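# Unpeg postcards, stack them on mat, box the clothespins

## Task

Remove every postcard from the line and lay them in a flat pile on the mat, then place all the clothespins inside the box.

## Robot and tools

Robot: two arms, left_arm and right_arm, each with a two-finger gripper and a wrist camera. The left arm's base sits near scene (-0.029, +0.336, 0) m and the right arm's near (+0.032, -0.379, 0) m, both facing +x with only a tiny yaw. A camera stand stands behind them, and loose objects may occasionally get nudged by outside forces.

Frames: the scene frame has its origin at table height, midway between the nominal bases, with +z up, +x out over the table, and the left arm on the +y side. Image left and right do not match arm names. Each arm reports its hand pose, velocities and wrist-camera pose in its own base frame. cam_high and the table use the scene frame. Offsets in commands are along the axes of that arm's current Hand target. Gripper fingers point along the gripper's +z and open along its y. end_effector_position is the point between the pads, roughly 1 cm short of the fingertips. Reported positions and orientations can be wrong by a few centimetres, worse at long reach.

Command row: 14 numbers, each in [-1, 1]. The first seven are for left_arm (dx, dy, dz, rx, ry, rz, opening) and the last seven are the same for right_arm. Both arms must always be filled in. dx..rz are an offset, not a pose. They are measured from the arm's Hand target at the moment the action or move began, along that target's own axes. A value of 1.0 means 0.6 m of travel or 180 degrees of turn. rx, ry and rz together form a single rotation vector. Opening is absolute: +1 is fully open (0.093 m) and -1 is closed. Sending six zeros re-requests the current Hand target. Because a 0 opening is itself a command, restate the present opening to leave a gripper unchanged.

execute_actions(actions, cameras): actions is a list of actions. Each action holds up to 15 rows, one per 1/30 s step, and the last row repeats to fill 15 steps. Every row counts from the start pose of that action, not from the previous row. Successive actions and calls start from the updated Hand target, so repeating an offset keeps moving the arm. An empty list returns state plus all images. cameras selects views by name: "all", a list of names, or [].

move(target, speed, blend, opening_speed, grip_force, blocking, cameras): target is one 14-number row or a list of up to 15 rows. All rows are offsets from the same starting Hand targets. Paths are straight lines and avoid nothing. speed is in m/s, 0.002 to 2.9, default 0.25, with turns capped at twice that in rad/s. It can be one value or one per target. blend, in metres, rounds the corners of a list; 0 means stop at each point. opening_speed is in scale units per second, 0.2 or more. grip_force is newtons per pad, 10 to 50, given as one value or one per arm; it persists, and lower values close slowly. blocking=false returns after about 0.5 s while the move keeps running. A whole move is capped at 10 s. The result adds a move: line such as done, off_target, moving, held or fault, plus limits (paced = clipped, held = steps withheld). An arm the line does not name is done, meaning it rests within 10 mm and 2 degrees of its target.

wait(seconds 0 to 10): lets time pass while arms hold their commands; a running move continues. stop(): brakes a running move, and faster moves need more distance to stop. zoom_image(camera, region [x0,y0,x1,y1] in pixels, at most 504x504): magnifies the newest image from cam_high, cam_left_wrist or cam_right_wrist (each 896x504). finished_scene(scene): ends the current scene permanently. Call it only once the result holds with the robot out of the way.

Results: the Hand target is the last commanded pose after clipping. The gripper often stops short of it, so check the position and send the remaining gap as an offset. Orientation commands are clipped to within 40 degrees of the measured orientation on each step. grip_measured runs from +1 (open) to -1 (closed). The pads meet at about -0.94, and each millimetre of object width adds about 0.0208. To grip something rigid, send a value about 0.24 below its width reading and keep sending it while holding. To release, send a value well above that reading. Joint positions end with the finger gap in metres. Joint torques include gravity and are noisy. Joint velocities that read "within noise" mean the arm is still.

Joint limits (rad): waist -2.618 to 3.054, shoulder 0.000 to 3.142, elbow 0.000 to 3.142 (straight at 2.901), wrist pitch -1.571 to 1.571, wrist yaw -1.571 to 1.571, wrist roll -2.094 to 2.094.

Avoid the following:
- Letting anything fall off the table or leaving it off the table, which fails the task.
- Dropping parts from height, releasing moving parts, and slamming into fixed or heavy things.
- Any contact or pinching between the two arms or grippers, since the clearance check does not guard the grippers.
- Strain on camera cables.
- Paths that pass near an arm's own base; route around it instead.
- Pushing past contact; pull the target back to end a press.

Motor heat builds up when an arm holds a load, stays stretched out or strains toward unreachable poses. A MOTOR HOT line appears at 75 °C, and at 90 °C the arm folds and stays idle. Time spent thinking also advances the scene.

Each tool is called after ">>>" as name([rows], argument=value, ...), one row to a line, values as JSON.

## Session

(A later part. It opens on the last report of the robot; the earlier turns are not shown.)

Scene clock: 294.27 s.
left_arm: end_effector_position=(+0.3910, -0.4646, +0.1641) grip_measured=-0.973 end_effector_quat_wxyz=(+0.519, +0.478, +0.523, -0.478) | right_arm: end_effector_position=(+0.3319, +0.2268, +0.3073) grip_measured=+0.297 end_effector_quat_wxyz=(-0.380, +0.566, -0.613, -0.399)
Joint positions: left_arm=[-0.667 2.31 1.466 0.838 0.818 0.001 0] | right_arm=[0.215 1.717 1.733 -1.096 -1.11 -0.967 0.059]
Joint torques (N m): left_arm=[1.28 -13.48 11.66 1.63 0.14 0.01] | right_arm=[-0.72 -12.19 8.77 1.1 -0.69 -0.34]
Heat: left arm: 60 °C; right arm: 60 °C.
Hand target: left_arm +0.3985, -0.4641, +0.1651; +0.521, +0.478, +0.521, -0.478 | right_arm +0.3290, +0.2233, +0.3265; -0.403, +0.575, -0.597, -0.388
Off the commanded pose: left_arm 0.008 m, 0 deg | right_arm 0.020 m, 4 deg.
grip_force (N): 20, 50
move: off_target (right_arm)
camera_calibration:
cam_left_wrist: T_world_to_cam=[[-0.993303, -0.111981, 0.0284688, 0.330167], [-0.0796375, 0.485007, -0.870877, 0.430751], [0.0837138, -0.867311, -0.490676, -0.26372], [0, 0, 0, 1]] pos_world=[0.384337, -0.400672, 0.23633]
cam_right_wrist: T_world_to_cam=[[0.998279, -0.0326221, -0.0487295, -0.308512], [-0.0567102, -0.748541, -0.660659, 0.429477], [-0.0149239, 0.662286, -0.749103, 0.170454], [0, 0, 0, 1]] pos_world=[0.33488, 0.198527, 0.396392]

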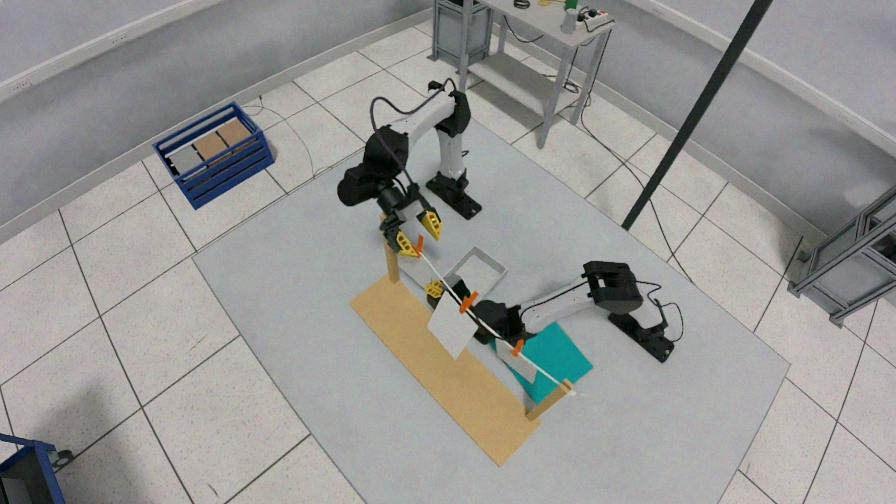

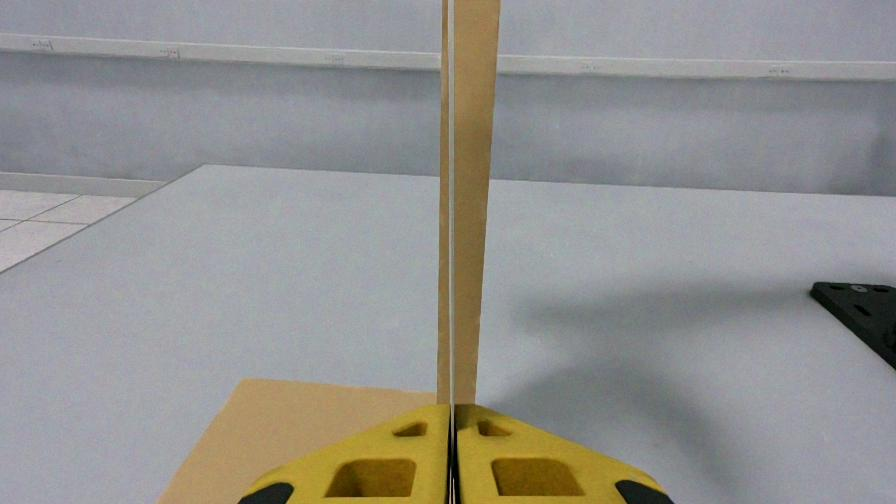

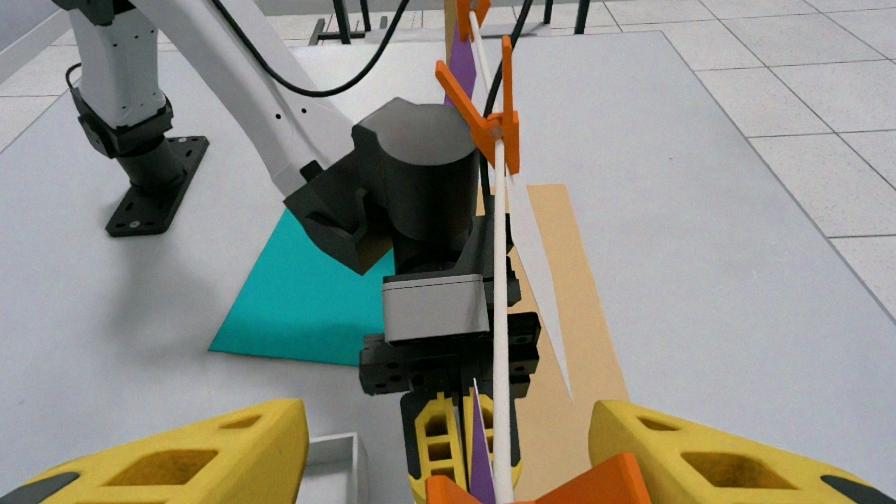

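>>> move([
  [0,0,0,0,0,0,-1.0,0.008,-0.0217,0.003,0,0,0,0.3],
  [0,0,0,0,0,0,-1.0,0.008,-0.0217,0.003,0,0,0,-0.3],
], speed=0.06, opening_speed=0.8, cameras=["cam_right_wrist"])

Scene clock: 309.90 s.
left_arm: end_effector_position=(+0.3908, -0.4646, +0.1640) grip_measured=-0.973 end_effector_quat_wxyz=(+0.518, +0.479, +0.523, -0.478) | right_arm: end_effector_position=(+0.3362, +0.2236, +0.3195) grip_measured=-0.295 end_effector_quat_wxyz=(-0.398, +0.573, -0.603, -0.386)
Joint positions: left_arm=[-0.667 2.31 1.466 0.837 0.819 0.001 0] | right_arm=[0.204 1.717 1.773 -1.1 -1.11 -0.985 0.031]
Joint torques (N m): left_arm=[1.28 -13.49 11.64 1.63 0.15 0.02] | right_arm=[-0.61 -7.32 8.66 1.14 -0.78 -0.33]
Heat: left arm: 61 °C; right arm: 60 °C.
Hand target: left_arm +0.3984, -0.4641, +0.1651; +0.521, +0.478, +0.521, -0.478 | right_arm +0.3419, +0.2228, +0.3215; -0.403, +0.575, -0.597, -0.388
Off the commanded pose: left_arm 0.008 m, 0 deg | right_arm 0.006 m, 1 deg.
grip_force (N): 20, 50
move: done
camera_calibration:
cam_right_wrist: T_world_to_cam=[[0.999339, -0.0362806, 0.00224593, -0.328226], [-0.025498, -0.743688, -0.66804, 0.426156], [0.0259072, 0.667541, -0.744122, 0.165215], [0, 0, 0, 1]] pos_world=[0.334595, 0.194731, 0.408367]
Images, in order (width x height): cam_right_wrist 896x504.

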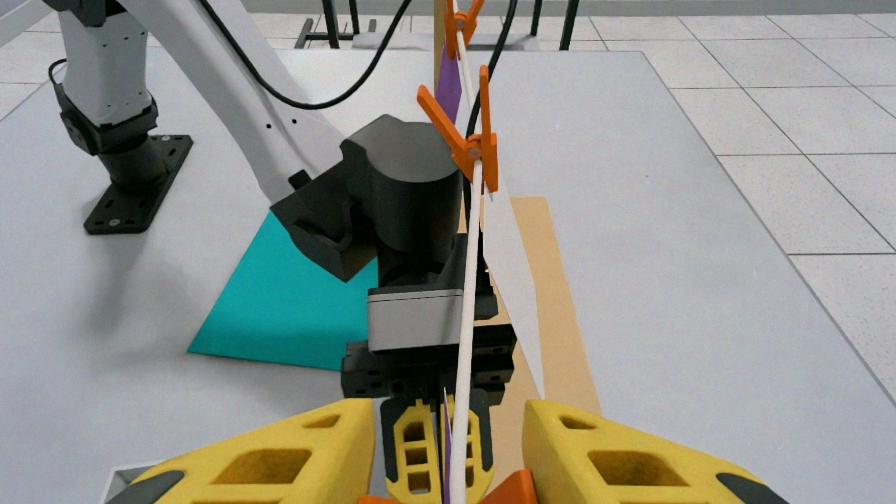

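>>> move(target=[0,0,0,0,0,0,-1.0,0.003,0,0,0,0,0,-0.72], opening_speed=0.4, cameras=["cam_right_wrist"])

>>> zoom_image(camera="cam_right_wrist", region=[300, 300, 620, 504])

Scene clock: 320.53 s.
left_arm: end_effector_position=(+0.3908, -0.4646, +0.1640) grip_measured=-0.973 end_effector_quat_wxyz=(+0.518, +0.479, +0.523, -0.478) | right_arm: end_effector_position=(+0.3362, +0.2236, +0.3195) grip_measured=-0.718 end_effector_quat_wxyz=(-0.399, +0.575, -0.602, -0.385)
Joint positions: left_arm=[-0.667 2.31 1.466 0.837 0.819 0.001 0] | right_arm=[0.204 1.717 1.773 -1.1 -1.11 -0.989 0.011]
Joint torques (N m): left_arm=[1.29 -13.48 11.63 1.63 0.15 0.02] | right_arm=[-0.87 -7.38 8.24 1.16 -0.79 -0.32]
Heat: left arm: 61 °C; right arm: 57 °C.
Hand target: left_arm +0.3985, -0.4641, +0.1651; +0.521, +0.478, +0.521, -0.478 | right_arm +0.3419, +0.2222, +0.3198; -0.403, +0.575, -0.597, -0.388
Off the commanded pose: left_arm 0.008 m, 0 deg | right_arm 0.006 m, 1 deg.
grip_force (N): 20, 50
move: done
camera_calibration:
cam_right_wrist: T_world_to_cam=[[0.99938, -0.0345946, 0.00649018, -0.329901], [-0.0214128, -0.743893, -0.667955, 0.424783], [0.0279356, 0.667402, -0.744173, 0.164594], [0, 0, 0, 1]] pos_world=[0.334194, 0.19473, 0.408364]
Images, in order (width x height): cam_right_wrist 896x504.

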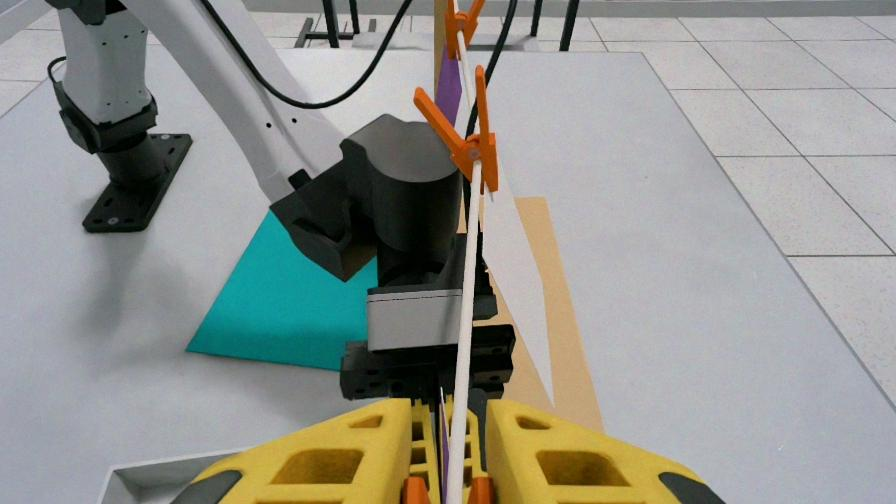

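Scaled by 1.575 from the camera's 896x504 image, which has a finer 1280x720 frame.

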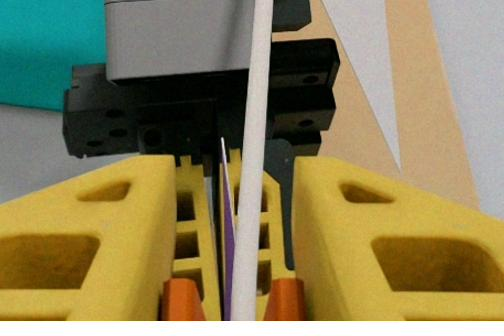

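>>> move([
  [0,0,0,0,0,0,-1.0,-0.0618,0,-0.0249,0,0,0,-0.76],
  [0,0,0,0,0,0,-1.0,-0.1313,0,-0.053,0,0,0,-0.76],
], speed=[0.05,0.1], blend=[0.01,0], cameras=["cam_high","cam_left_wrist","cam_right_wrist"])

Scene clock: 334.47 s.
left_arm: end_effector_position=(+0.3908, -0.4646, +0.1640) grip_measured=-0.973 end_effector_quat_wxyz=(+0.518, +0.479, +0.523, -0.478) | right_arm: end_effector_position=(+0.3365, +0.2239, +0.4055) grip_measured=-0.731 end_effector_quat_wxyz=(-0.400, +0.574, -0.601, -0.386)
Joint positions: left_arm=[-0.667 2.31 1.466 0.837 0.819 0.001 0] | right_arm=[0.204 1.951 2.476 -1.565 -1.113 -0.985 0.01]
Joint torques (N m): left_arm=[1.28 -13.48 11.66 1.63 0.15 0.01] | right_arm=[-0.96 -7.97 6.8 1.14 -0.75 -0.36]
Heat: left arm: 62 °C; right arm: 54 °C.
Hand target: left_arm +0.3985, -0.4641, +0.1651; +0.521, +0.478, +0.521, -0.478 | right_arm +0.3418, +0.2221, +0.4047; -0.403, +0.575, -0.597, -0.388
Off the commanded pose: left_arm 0.008 m, 0 deg | right_arm 0.006 m, 1 deg.
joint sent to its limit (right arm) — joint 4 (wrist pitch), lower limit. The joint targets still meet the commanded pose.
grip_force (N): 20, 50
move: done
camera_calibration:
cam_left_wrist: T_world_to_cam=[[-0.993417, -0.110827, 0.0289871, 0.33055], [-0.0795622, 0.485452, -0.870635, 0.430719], [0.082418, -0.86721, -0.491074, -0.263269], [0, 0, 0, 1]] pos_world=[0.384341, -0.400769, 0.236133]
cam_right_wrist: T_world_to_cam=[[0.99937, -0.0348952, 0.00652862, -0.330715], [-0.021517, -0.741661, -0.67043, 0.482993], [0.0282368, 0.669867, -0.741944, 0.226829], [0, 0, 0, 1]] pos_world=[0.334495, 0.194731, 0.494267]

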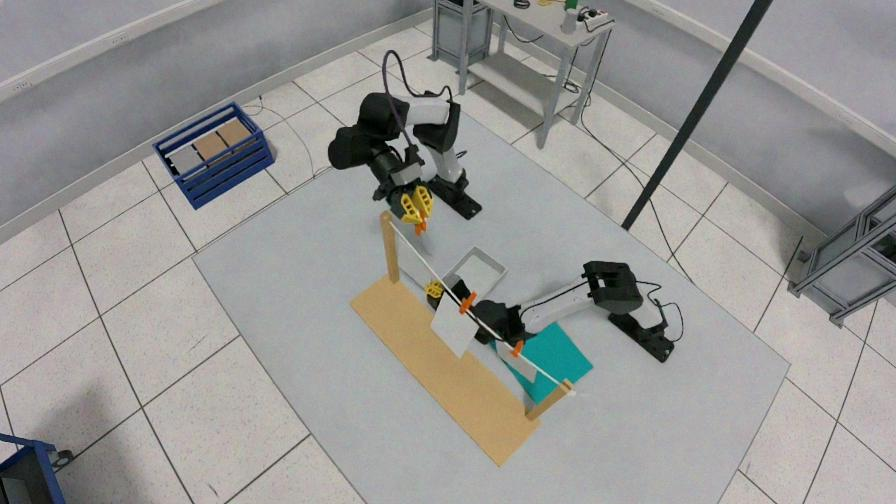

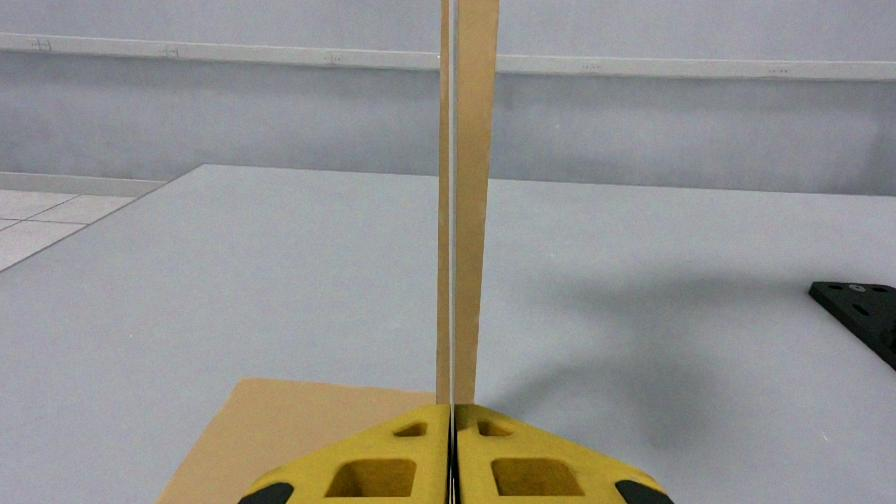

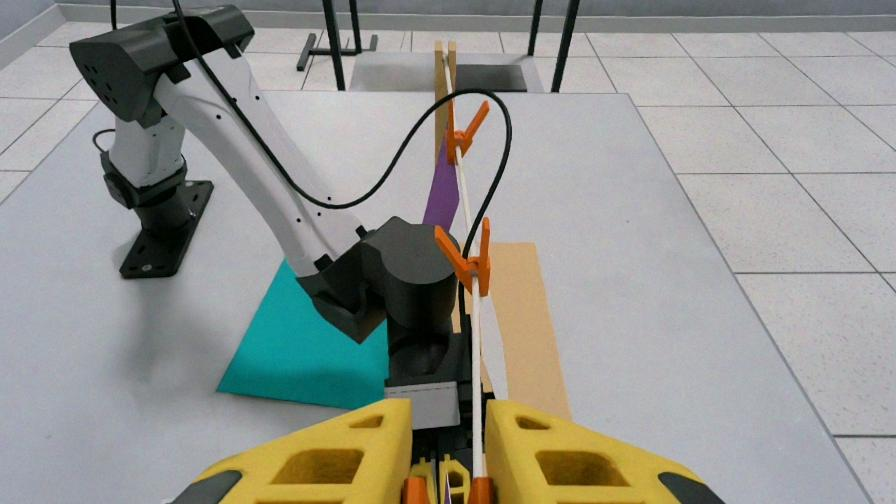

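>>> move([
  [-0.025,-0.2198,-0.066,0,0,0,-1.0,0,0,0,0,0,0,-0.76],
  [-0.125,-0.2308,-0.3865,-0.0567,0.1996,-0.4592,-1.0,0.1198,0.2077,0.0805,0,0,0,-0.76],
  [0.1083,-0.2553,-0.5845,-0.0567,0.1996,-0.4592,-1.0,0.342,0.2088,0.242,0,0,0,-0.76],
], speed=[0.1,0.22,0.12], blend=[0.02,0.03,0], cameras=["all"])

Scene clock: 395.87 s.
left_arm: end_effector_position=(+0.2198, -0.1297, +0.1047) grip_measured=-0.973 end_effector_quat_wxyz=(-0.044, +0.092, +0.860, -0.499) | right_arm: end_effector_position=(+0.2204, +0.2826, +0.1656) grip_measured=-0.731 end_effector_quat_wxyz=(-0.407, +0.576, -0.595, -0.386)
Joint positions: left_arm=[0.055 1.705 0.975 -1.249 0.998 0.493 0] | right_arm=[0.534 1.327 0.689 0.004 -0.893 -0.53 0.01]
Joint torques (N m): left_arm=[0.81 -6.2 5.57 -0.43 0.45 0.23] | right_arm=[0.98 -4.53 6.06 1.97 -0.33 -0.04]
Heat: left arm: 62 °C; right arm: 53 °C.
Hand target: left_arm +0.2161, -0.1276, +0.1003; -0.053, +0.092, +0.861, -0.497 | right_arm +0.2190, +0.2846, +0.1600; -0.403, +0.575, -0.597, -0.388
Off the commanded pose: left_arm 0.006 m, 1 deg | right_arm 0.006 m, 1 deg.
grip_force (N): 20, 50
move: done
camera_calibration:
cam_left_wrist: T_world_to_cam=[[-0.0946573, -0.512101, 0.853693, -0.136458], [-0.776736, 0.574369, 0.25842, 0.249438], [-0.622672, -0.638633, -0.452136, 0.192728], [0, 0, 0, 1]] pos_world=[0.300837, -0.0900672, 0.139173]
cam_right_wrist: T_world_to_cam=[[0.999317, -0.0301441, 0.0213558, -0.214857], [-0.00767182, -0.73482, -0.678219, 0.359475], [0.036137, 0.677592, -0.73455, 0.00758934], [0, 0, 0, 1]] pos_world=[0.217194, 0.25253, 0.253966]

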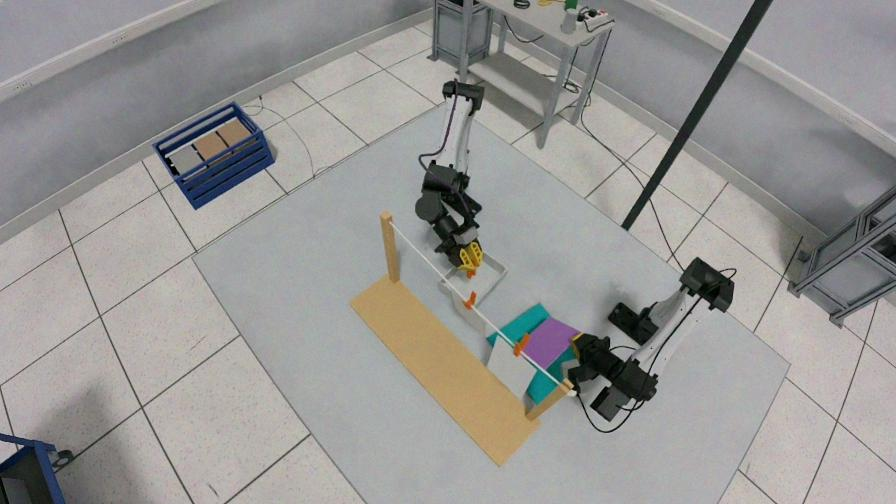

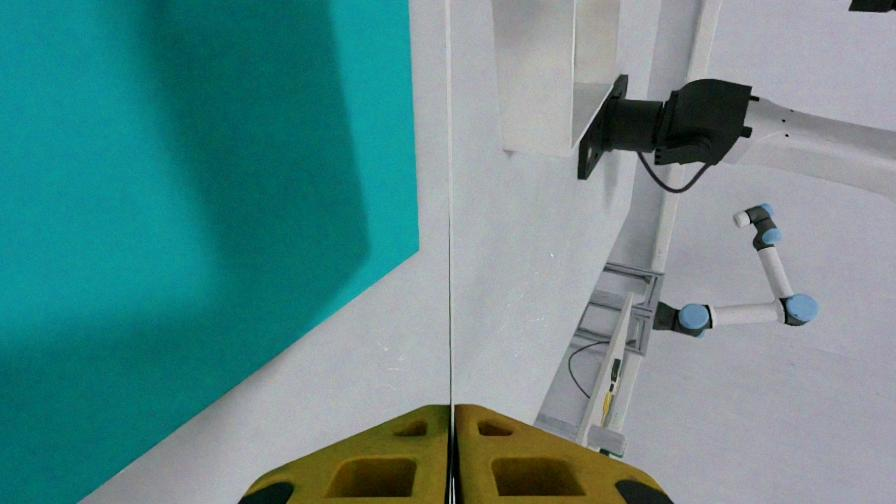

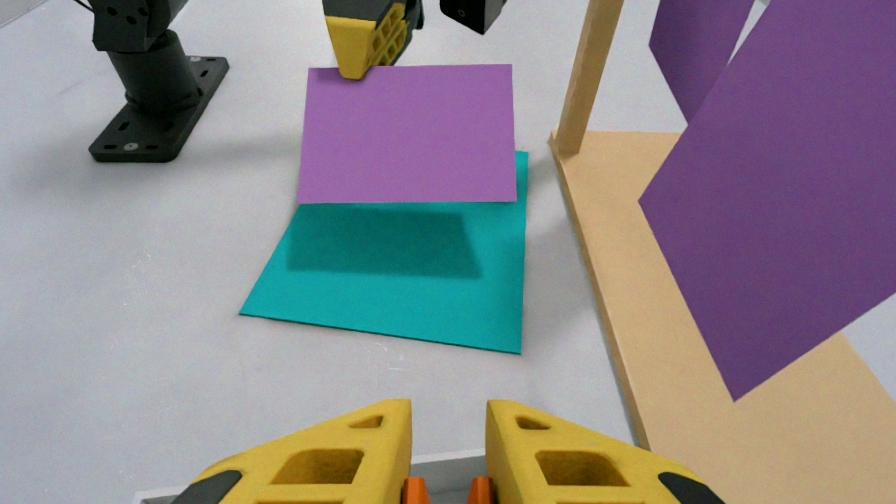

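>>> move([
  [0.0035,0.1157,0.048,0,0,0,-1.0,0.1288,0.0333,0.0505,0,0,0,-0.76],
  [0.0035,0.1157,0.048,0,0,0,-0.72,0.1288,0.0333,0.0505,0,0,0,0.1],
], speed=[0.06,0.05], opening_speed=0.5, cameras=["cam_high","cam_left_wrist","cam_right_wrist"])

Scene clock: 434.37 s.
left_arm: end_effector_position=(+0.2198, -0.1196, +0.0319) grip_measured=-0.722 end_effector_quat_wxyz=(-0.049, +0.090, +0.860, -0.500) | right_arm: end_effector_position=(+0.2019, +0.2837, +0.0827) grip_measured=+0.097 end_effector_quat_wxyz=(-0.409, +0.577, -0.593, -0.386)
Joint positions: left_arm=[0.095 1.913 0.872 -1.005 0.98 0.561 0.011] | right_arm=[0.577 1.522 0.424 0.5 -0.86 -0.492 0.05]
Joint torques (N m): left_arm=[0.81 -6.83 3.7 -0.35 0.42 0.22] | right_arm=[1.05 -4.53 4.66 1.97 -0.26 0.03]
Heat: left arm: 54 °C; right arm: 51 °C.
Hand target: left_arm +0.2161, -0.1177, +0.0258; -0.053, +0.092, +0.861, -0.497 | right_arm +0.1990, +0.2844, +0.0769; -0.403, +0.575, -0.597, -0.388
Off the commanded pose: left_arm 0.007 m, 1 deg | right_arm 0.006 m, 1 deg.
grip_force (N): 20, 50
move: done
camera_calibration:
cam_left_wrist: T_world_to_cam=[[-0.0861366, -0.511647, 0.854867, -0.0709761], [-0.773247, 0.575398, 0.266469, 0.261591], [-0.628227, -0.638071, -0.445192, 0.167328], [0, 0, 0, 1]] pos_world=[0.301281, -0.0800667, 0.0654622]
cam_right_wrist: T_world_to_cam=[[0.999281, -0.0281245, 0.025426, -0.195473], [-0.00328587, -0.732343, -0.680928, 0.302592], [0.0377713, 0.680354, -0.731909, -0.0547158], [0, 0, 0, 1]] pos_world=[0.198393, 0.25333, 0.170967]

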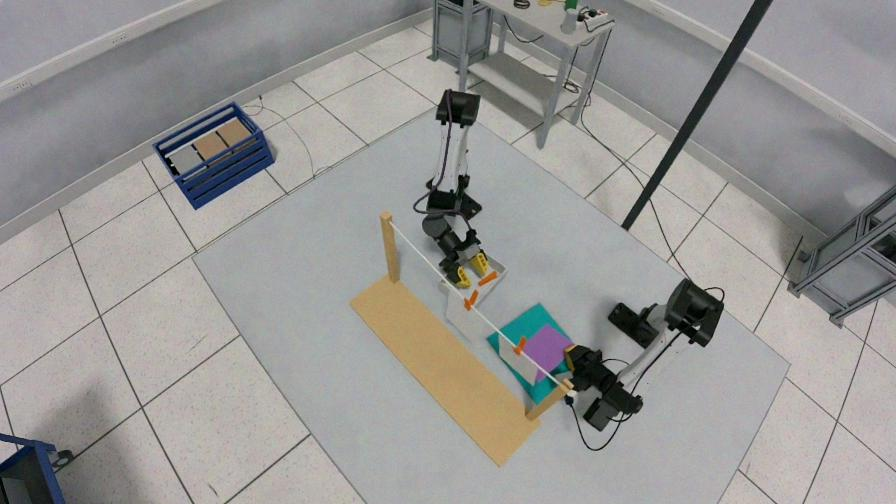

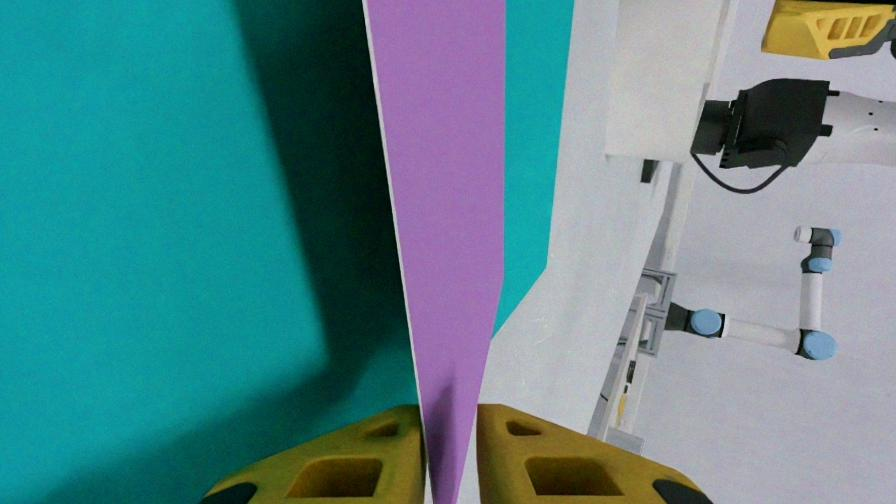

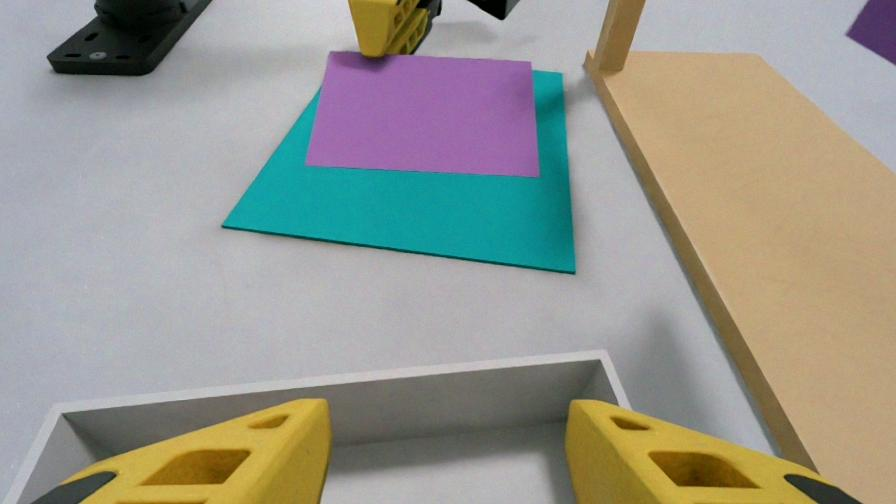

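>>> move([
  [0,0.075,-0.1298,0,0,0,-0.72,-0.2829,0,-0.1141,0,0,0,0.1],
  [0,-0.0405,-0.1965,0,0,0,-0.72,-0.125,-0.1865,-0.06,0.1481,-0.1198,0.0288,0.1],
], speed=[0.1,0.15], cameras=["all"])

>>> zoom_image(camera="cam_high", region=[420, 230, 620, 430])

Scene clock: 481.17 s.
left_arm: end_effector_position=(+0.2328, -0.0329, +0.1000) grip_measured=-0.722 end_effector_quat_wxyz=(-0.035, +0.083, +0.871, -0.483) | right_arm: end_effector_position=(+0.3078, +0.2782, +0.1658) grip_measured=+0.097 end_effector_quat_wxyz=(+0.610, -0.367, +0.602, +0.361)
Joint positions: left_arm=[0.397 1.893 1.165 -1.55 0.797 0.897 0.011] | right_arm=[0.515 1.689 0.456 1.239 -0.567 -0.009 0.05]
Joint torques (N m): left_arm=[1.11 -10.63 6.76 -0.94 0.42 -0.05] | right_arm=[-0.36 -5.89 4.36 2.25 0.13 -0.04]
Heat: left arm: 52 °C; right arm: 50 °C.
Hand target: left_arm +0.2350, -0.0296, +0.1058; -0.053, +0.092, +0.861, -0.497 | right_arm +0.3106, +0.2750, +0.1599; +0.610, -0.358, +0.610, +0.358
Off the commanded pose: left_arm 0.007 m, 3 deg | right_arm 0.007 m, 1 deg.
joint sent to its limit (left arm) — joint 4 (wrist pitch), lower limit. The joint targets are off in orientation, not in position.
grip_force (N): 20, 50
move: off_target (left_arm)
camera_calibration:
cam_left_wrist: T_world_to_cam=[[-0.0908264, -0.546319, 0.832638, -0.0815668], [-0.793813, 0.544581, 0.270725, 0.207077], [-0.601341, -0.63637, -0.483138, 0.258716], [0, 0, 0, 1]] pos_world=[0.312548, 0.00730742, 0.13685]
cam_right_wrist: T_world_to_cam=[[0.883935, -0.466869, 0.0263146, -0.146296], [-0.177556, -0.387167, -0.904752, 0.350237], [0.432588, 0.795069, -0.425126, -0.198394], [0, 0, 0, 1]] pos_world=[0.277326, 0.225036, 0.236385]

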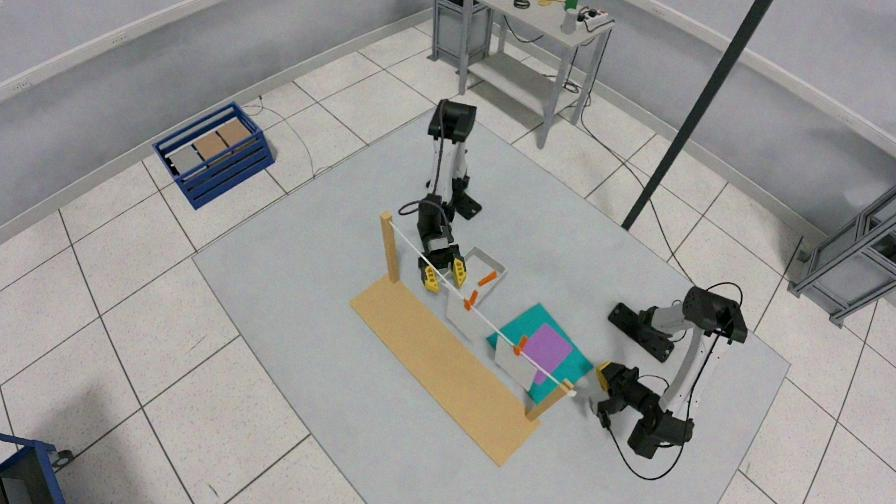

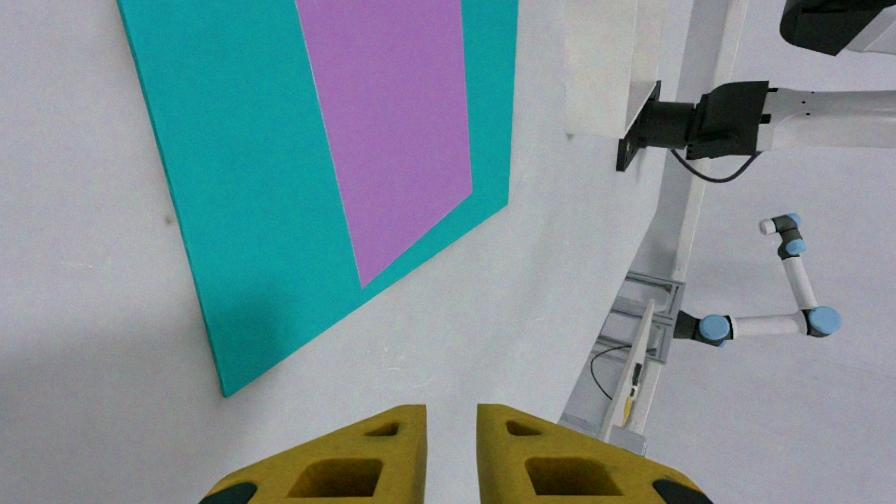

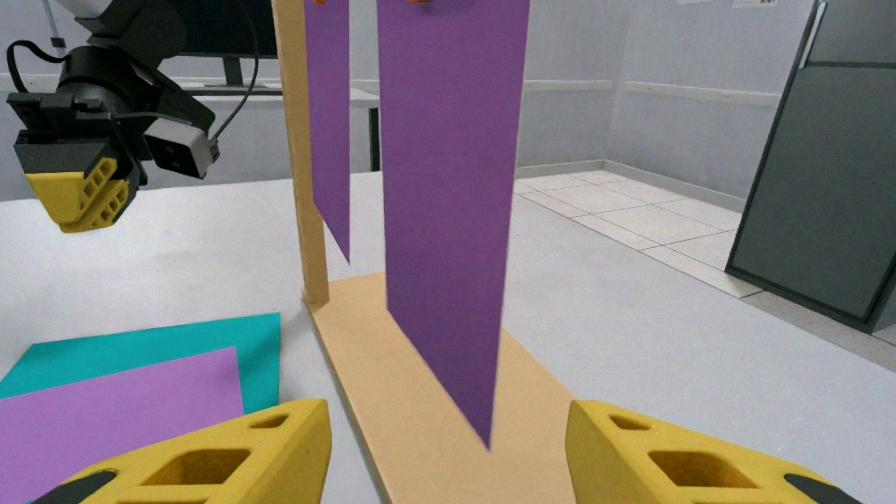

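Scaled by 2.520 from the camera's 896x504 image, which has a finer 1280x720 frame.

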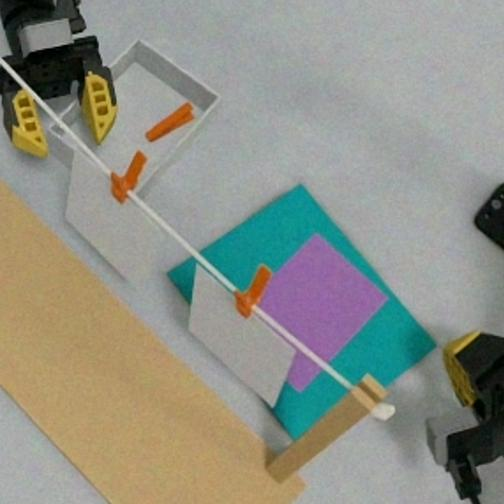

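>>> move([
  [-0.0927,-0.451,-0.1328,-0.0362,-0.0789,0.4583,-0.72,0.0165,-0.0077,0.119,0,0,0,0.1],
  [-0.0927,-0.451,-0.1328,-0.0362,-0.0789,0.4583,-0.72,0.0165,0.002,0.1545,-0.1333,0,0,0.1],
], speed=[0.15,0.08], cameras=["all"])

Scene clock: 524.10 s.
left_arm: end_effector_position=(+0.2751, -0.1041, +0.3733) grip_measured=-0.721 end_effector_quat_wxyz=(+0.470, +0.507, +0.652, -0.311) | right_arm: end_effector_position=(+0.3480, +0.3566, +0.1541) grip_measured=+0.097 end_effector_quat_wxyz=(+0.525, -0.479, +0.519, +0.475)
Joint positions: left_arm=[0.195 1.456 1.754 -1.55 1.177 1.304 0.011] | right_arm=[0.516 2.066 0.959 1.112 -0.965 -0.007 0.05]
Joint torques (N m): left_arm=[-0.49 -4.51 9.89 0.65 0.76 0.18] | right_arm=[-0.73 -9.52 7.61 1.84 -0.09 -0.05]
Heat: left arm: 51 °C; right arm: 51 °C.
Hand target: left_arm +0.2754, -0.1061, +0.3800; +0.390, +0.580, +0.612, -0.370 | right_arm +0.3547, +0.3565, +0.1501; +0.522, -0.477, +0.522, +0.477
Off the commanded pose: left_arm 0.007 m, 15 deg | right_arm 0.008 m, 1 deg.
joint sent to its limit (left arm) — joint 4 (wrist pitch), lower limit. The joint targets are off in orientation, not in position.
grip_force (N): 20, 50
move: off_target (left_arm)
camera_calibration:
cam_left_wrist: T_world_to_cam=[[-0.944241, -0.324132, -0.0578524, 0.24612], [-0.21548, 0.741196, -0.635765, 0.405138], [0.248952, -0.587849, -0.769712, 0.24907], [0, 0, 0, 1]] pos_world=[0.25769, -0.0740956, 0.463523]
cam_right_wrist: T_world_to_cam=[[0.995893, -0.0870868, 0.02474, -0.318926], [-0.0149938, -0.428157, -0.90358, 0.335035], [0.0892825, 0.899499, -0.427704, -0.200461], [0, 0, 0, 1]] pos_world=[0.340537, 0.295988, 0.224883]

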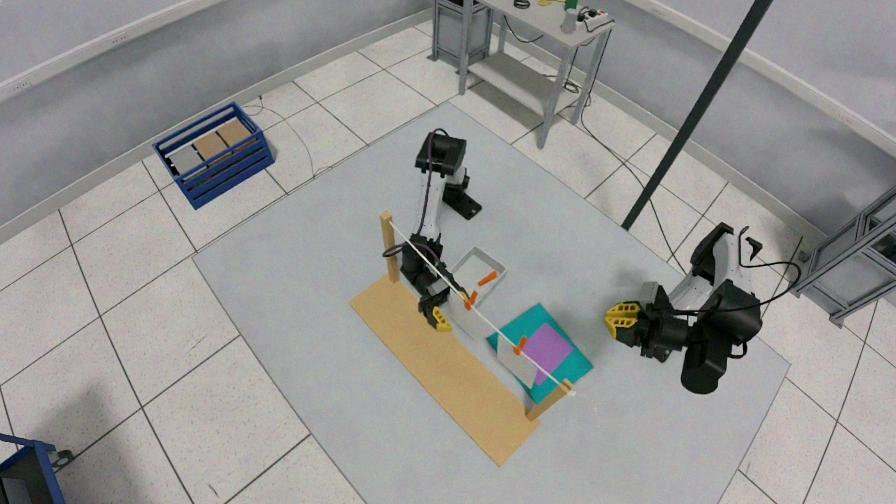

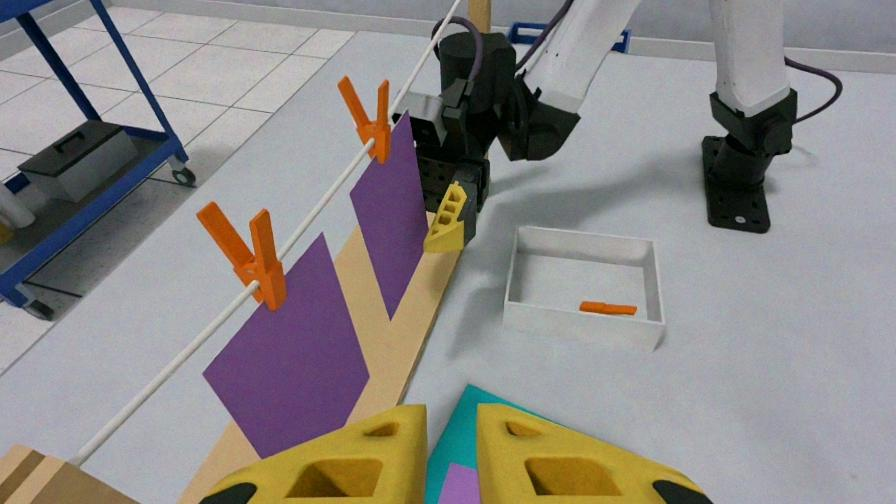

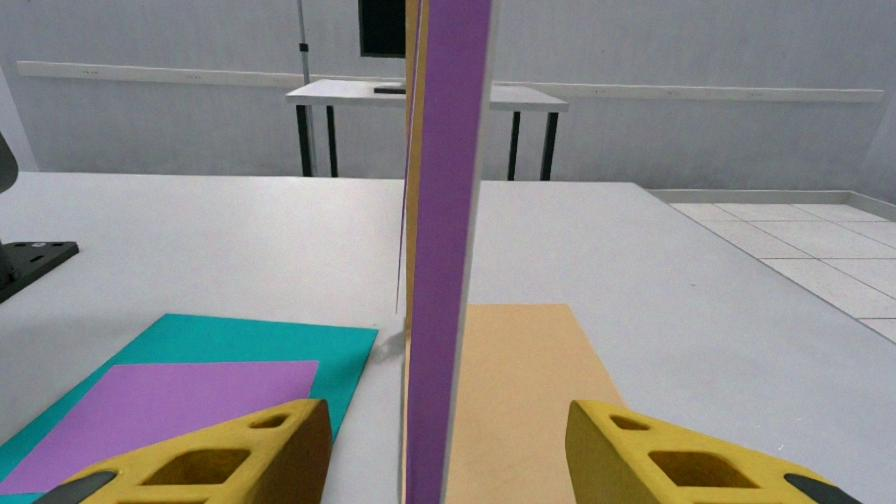

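>>> move([
  [-0.0987,0.1202,0.1318,0,0,0,0.8,0,0.005,0,0,0,0,-1.0],
  [-0.0555,0.2043,0.2953,0,0,0,0.8,0,0.005,0,0,0,0,-1.0],
], speed=[0.15,0.15], grip_force=[50, 20], cameras=["cam_left_wrist","cam_right_wrist"])

Scene clock: 553.27 s.
left_arm: end_effector_position=(+0.4047, -0.2725, +0.3335) grip_measured=+0.799 end_effector_quat_wxyz=(+0.387, +0.581, +0.611, -0.375) | right_arm: end_effector_position=(+0.3479, +0.3566, +0.1541) grip_measured=-0.959 end_effector_quat_wxyz=(+0.525, -0.479, +0.519, +0.475)
Joint positions: left_arm=[-0.292 2.1 2.371 -1.227 1.031 0.873 0.084] | right_arm=[0.516 2.066 0.959 1.112 -0.965 -0.007 0]
Joint torques (N m): left_arm=[-0.14 -12.31 9.32 1.18 0.41 -0.12] | right_arm=[-0.53 -10.29 6.71 1.85 -0.06 -0.06]
Heat: left arm: 52 °C; right arm: 51 °C.
Hand target: left_arm +0.4070, -0.2742, +0.3352; +0.390, +0.580, +0.612, -0.370 | right_arm +0.3517, +0.3568, +0.1501; +0.522, -0.477, +0.522, +0.477
Off the commanded pose: left_arm 0.003 m, 1 deg | right_arm 0.006 m, 1 deg.
grip_force (N): 50, 20
move: done
camera_calibration:
cam_left_wrist: T_world_to_cam=[[-0.996651, -0.0794476, 0.0193508, 0.373831], [-0.0756223, 0.805511, -0.587735, 0.477448], [0.0311068, -0.58723, -0.808822, 0.188572], [0, 0, 0, 1]] pos_world=[0.402819, -0.244155, 0.4259]
cam_right_wrist: T_world_to_cam=[[0.99593, -0.0866852, 0.0246625, -0.31894], [-0.0148922, -0.428171, -0.903575, 0.335002], [0.0888864, 0.899531, -0.427719, -0.200323], [0, 0, 0, 1]] pos_world=[0.340437, 0.295988, 0.224883]
Images, in order (width x height): cam_left_wrist 896x504, cam_right_wrist 896x504.

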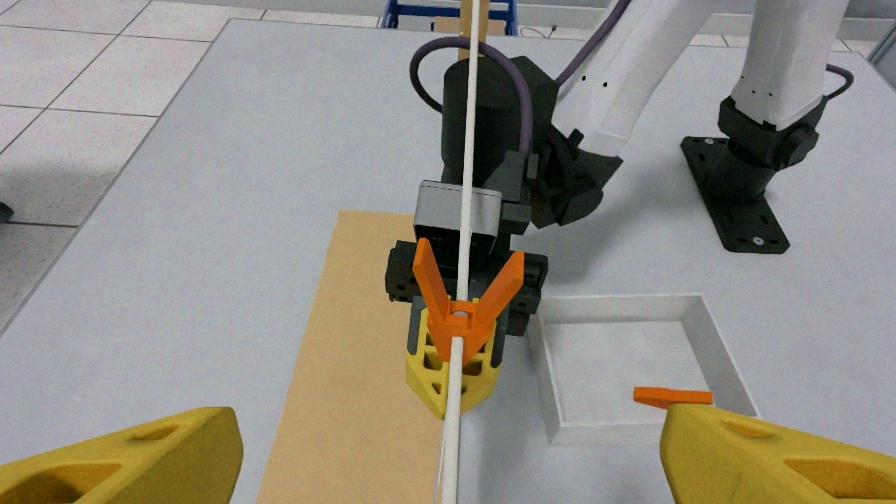

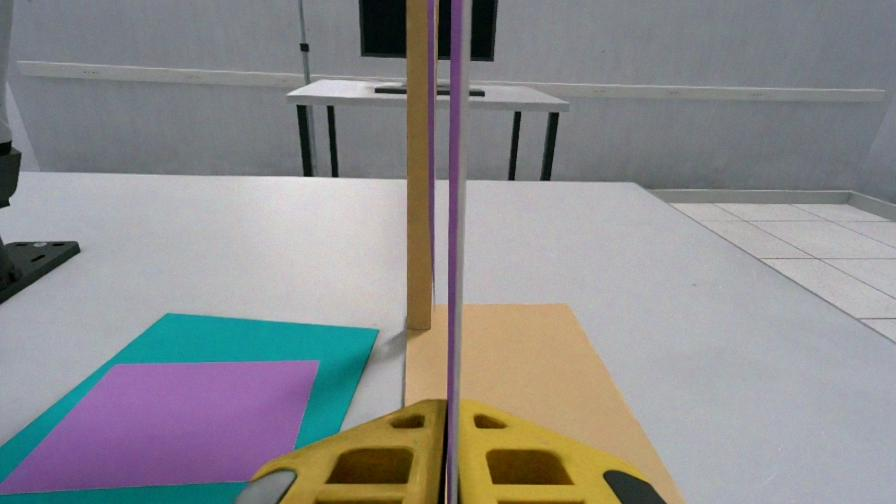

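>>> move([
  [0.0083,-0.0117,0.1358,0,0,0,0.5,0,0,0,0,0,0,-1.0],
  [0.0083,-0.0117,0.1358,0,0,0,-0.3,0,0,0,0,0,0,-1.0],
], speed=0.1, opening_speed=0.8, cameras=["cam_left_wrist"])

Scene clock: 564.33 s.
left_arm: end_effector_position=(+0.4084, -0.3479, +0.2878) grip_measured=-0.298 end_effector_quat_wxyz=(+0.383, +0.582, +0.612, -0.374) | right_arm: end_effector_position=(+0.3479, +0.3566, +0.1541) grip_measured=-0.959 end_effector_quat_wxyz=(+0.525, -0.479, +0.519, +0.475)
Joint positions: left_arm=[-0.452 2.1 2.143 -0.83 0.925 0.663 0.031] | right_arm=[0.516 2.066 0.959 1.112 -0.965 -0.007 0]
Joint torques (N m): left_arm=[-0.03 -16.9 7.12 1.41 0.32 -0.11] | right_arm=[-0.28 -10.22 6.82 1.87 -0.06 -0.06]
Heat: left arm: 52 °C; right arm: 51 °C.
Hand target: left_arm +0.4037, -0.3462, +0.2963; +0.390, +0.580, +0.612, -0.370 | right_arm +0.3517, +0.3568, +0.1501; +0.522, -0.477, +0.522, +0.477
Off the commanded pose: left_arm 0.010 m, 1 deg | right_arm 0.006 m, 1 deg.
grip_force (N): 50, 20
move: done
camera_calibration:
cam_left_wrist: T_world_to_cam=[[-0.996815, -0.0765918, 0.0222222, 0.372558], [-0.0751737, 0.809358, -0.582485, 0.511323], [0.0266279, -0.5823, -0.812538, 0.111709], [0, 0, 0, 1]] pos_world=[0.406835, -0.32026, 0.380327]
Images, in order (width x height): cam_left_wrist 896x504.

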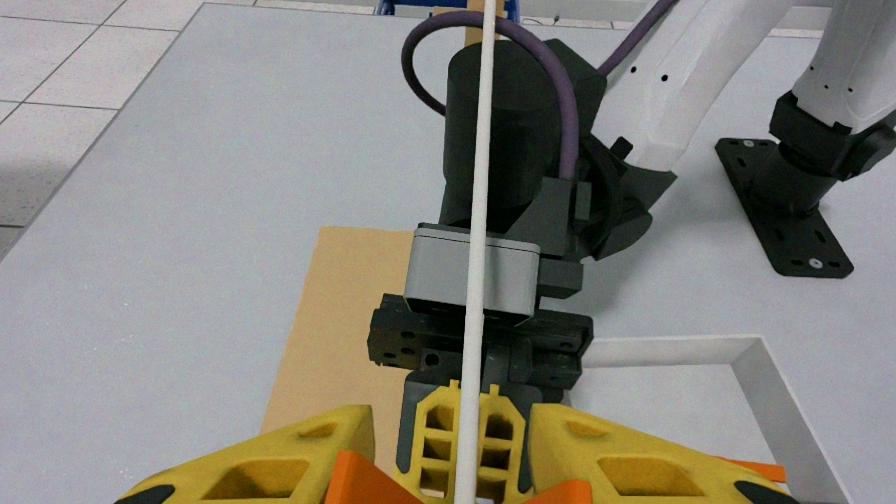

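>>> move(target=[0,0,0,0,0,0,-0.72,0,0,0,0,0,0,-1.0], opening_speed=0.5, cameras=["cam_left_wrist"])

>>> zoom_image(camera="cam_left_wrist", region=[300, 300, 620, 504])

Scene clock: 574.47 s.
left_arm: end_effector_position=(+0.4084, -0.3480, +0.2878) grip_measured=-0.645 end_effector_quat_wxyz=(+0.384, +0.582, +0.611, -0.374) | right_arm: end_effector_position=(+0.3479, +0.3566, +0.1541) grip_measured=-0.959 end_effector_quat_wxyz=(+0.525, -0.479, +0.519, +0.475)
Joint positions: left_arm=[-0.452 2.1 2.143 -0.829 0.925 0.663 0.014] | right_arm=[0.516 2.066 0.959 1.112 -0.965 -0.007 0]
Joint torques (N m): left_arm=[-0.03 -16.9 7.1 1.41 0.32 -0.1] | right_arm=[-0.35 -10.21 6.65 1.91 -0.07 -0.04]
Heat: left arm: 56 °C; right arm: 52 °C.
Hand target: left_arm +0.4038, -0.3462, +0.2963; +0.390, +0.580, +0.612, -0.370 | right_arm +0.3517, +0.3568, +0.1500; +0.522, -0.477, +0.522, +0.477
Off the commanded pose: left_arm 0.010 m, 1 deg | right_arm 0.006 m, 1 deg.
grip_force (N): 50, 20
move: done
camera_calibration:
cam_left_wrist: T_world_to_cam=[[-0.996828, -0.076589, 0.0216137, 0.372795], [-0.0748063, 0.809152, -0.582819, 0.511232], [0.0271487, -0.582587, -0.812315, 0.111319], [0, 0, 0, 1]] pos_world=[0.406834, -0.32026, 0.380324]
Images, in order (width x height): cam_left_wrist 896x504.

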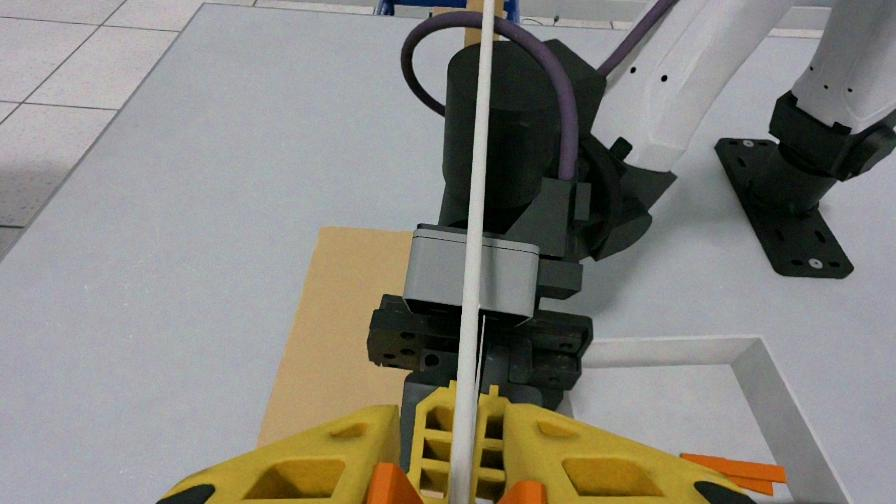

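Scaled by 1.575 from the camera's 896x504 image, which has a finer 1280x720 frame.

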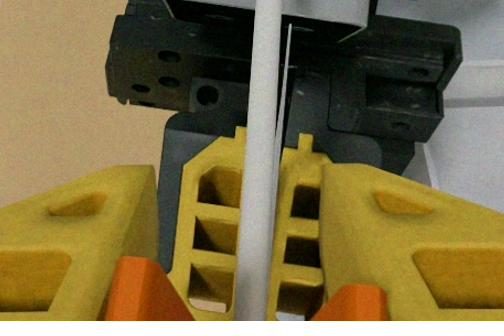

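>>> move([
  [0,0,0,0,0,0,-0.1,0,0,0,0,0,0,-1.0],
  [-0.02,0,0.003,0,0,0,-0.1,0,0,0,0,0,0,-1.0],
  [-0.02,0,0.003,0,0,0,-0.72,0,0,0,0,0,0,-1.0],
], speed=0.06, opening_speed=0.8, cameras=["cam_left_wrist"])

>>> zoom_image(camera="cam_left_wrist", region=[300, 300, 620, 504])

Scene clock: 586.77 s.
left_arm: end_effector_position=(+0.4064, -0.3501, +0.2944) grip_measured=-0.714 end_effector_quat_wxyz=(+0.383, +0.579, +0.615, -0.374) | right_arm: end_effector_position=(+0.3479, +0.3566, +0.1541) grip_measured=-0.959 end_effector_quat_wxyz=(+0.525, -0.479, +0.519, +0.475)
Joint positions: left_arm=[-0.459 2.1 2.169 -0.846 0.916 0.645 0.011] | right_arm=[0.516 2.066 0.959 1.112 -0.965 -0.007 0]
Joint torques (N m): left_arm=[-0.59 -14.23 12.03 1.24 0.31 -0.1] | right_arm=[-0.39 -10.19 6.68 1.89 -0.09 -0.04]
Heat: left arm: 60 °C; right arm: 52 °C.
Hand target: left_arm +0.4042, -0.3528, +0.3064; +0.390, +0.580, +0.612, -0.370 | right_arm +0.3517, +0.3568, +0.1500; +0.522, -0.477, +0.522, +0.477
Off the commanded pose: left_arm 0.013 m, 1 deg | right_arm 0.006 m, 1 deg.
grip_force (N): 50, 20
move: off_target (left_arm); target 3's new opening was sent with left_arm's hand 0.012 m and 1 deg from that target
camera_calibration:
cam_left_wrist: T_world_to_cam=[[-0.996149, -0.0835449, 0.0265875, 0.366335], [-0.0833921, 0.809277, -0.581478, 0.519756], [0.0270628, -0.581456, -0.813128, 0.11616], [0, 0, 0, 1]] pos_world=[0.405124, -0.322479, 0.38694]
Images, in order (width x height): cam_left_wrist 896x504.

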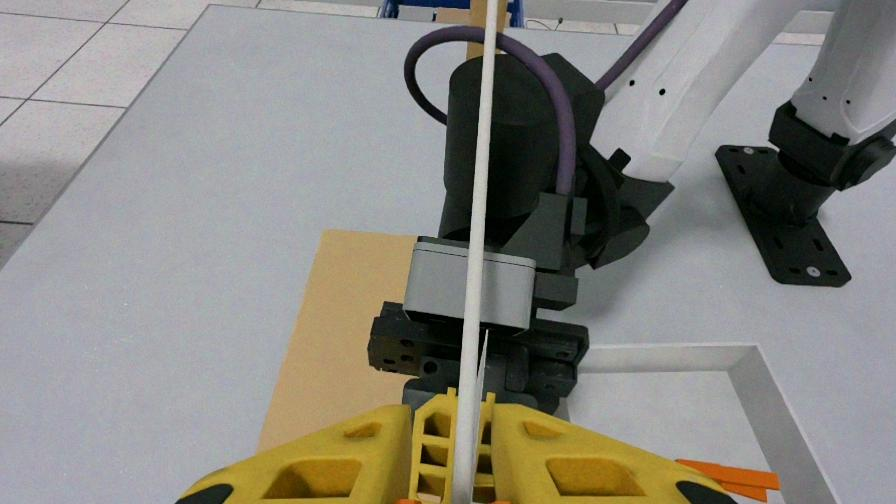

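Scaled by 1.575 from the camera's 896x504 image, which has a finer 1280x720 frame.

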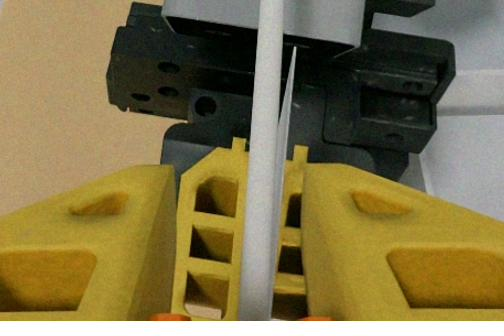

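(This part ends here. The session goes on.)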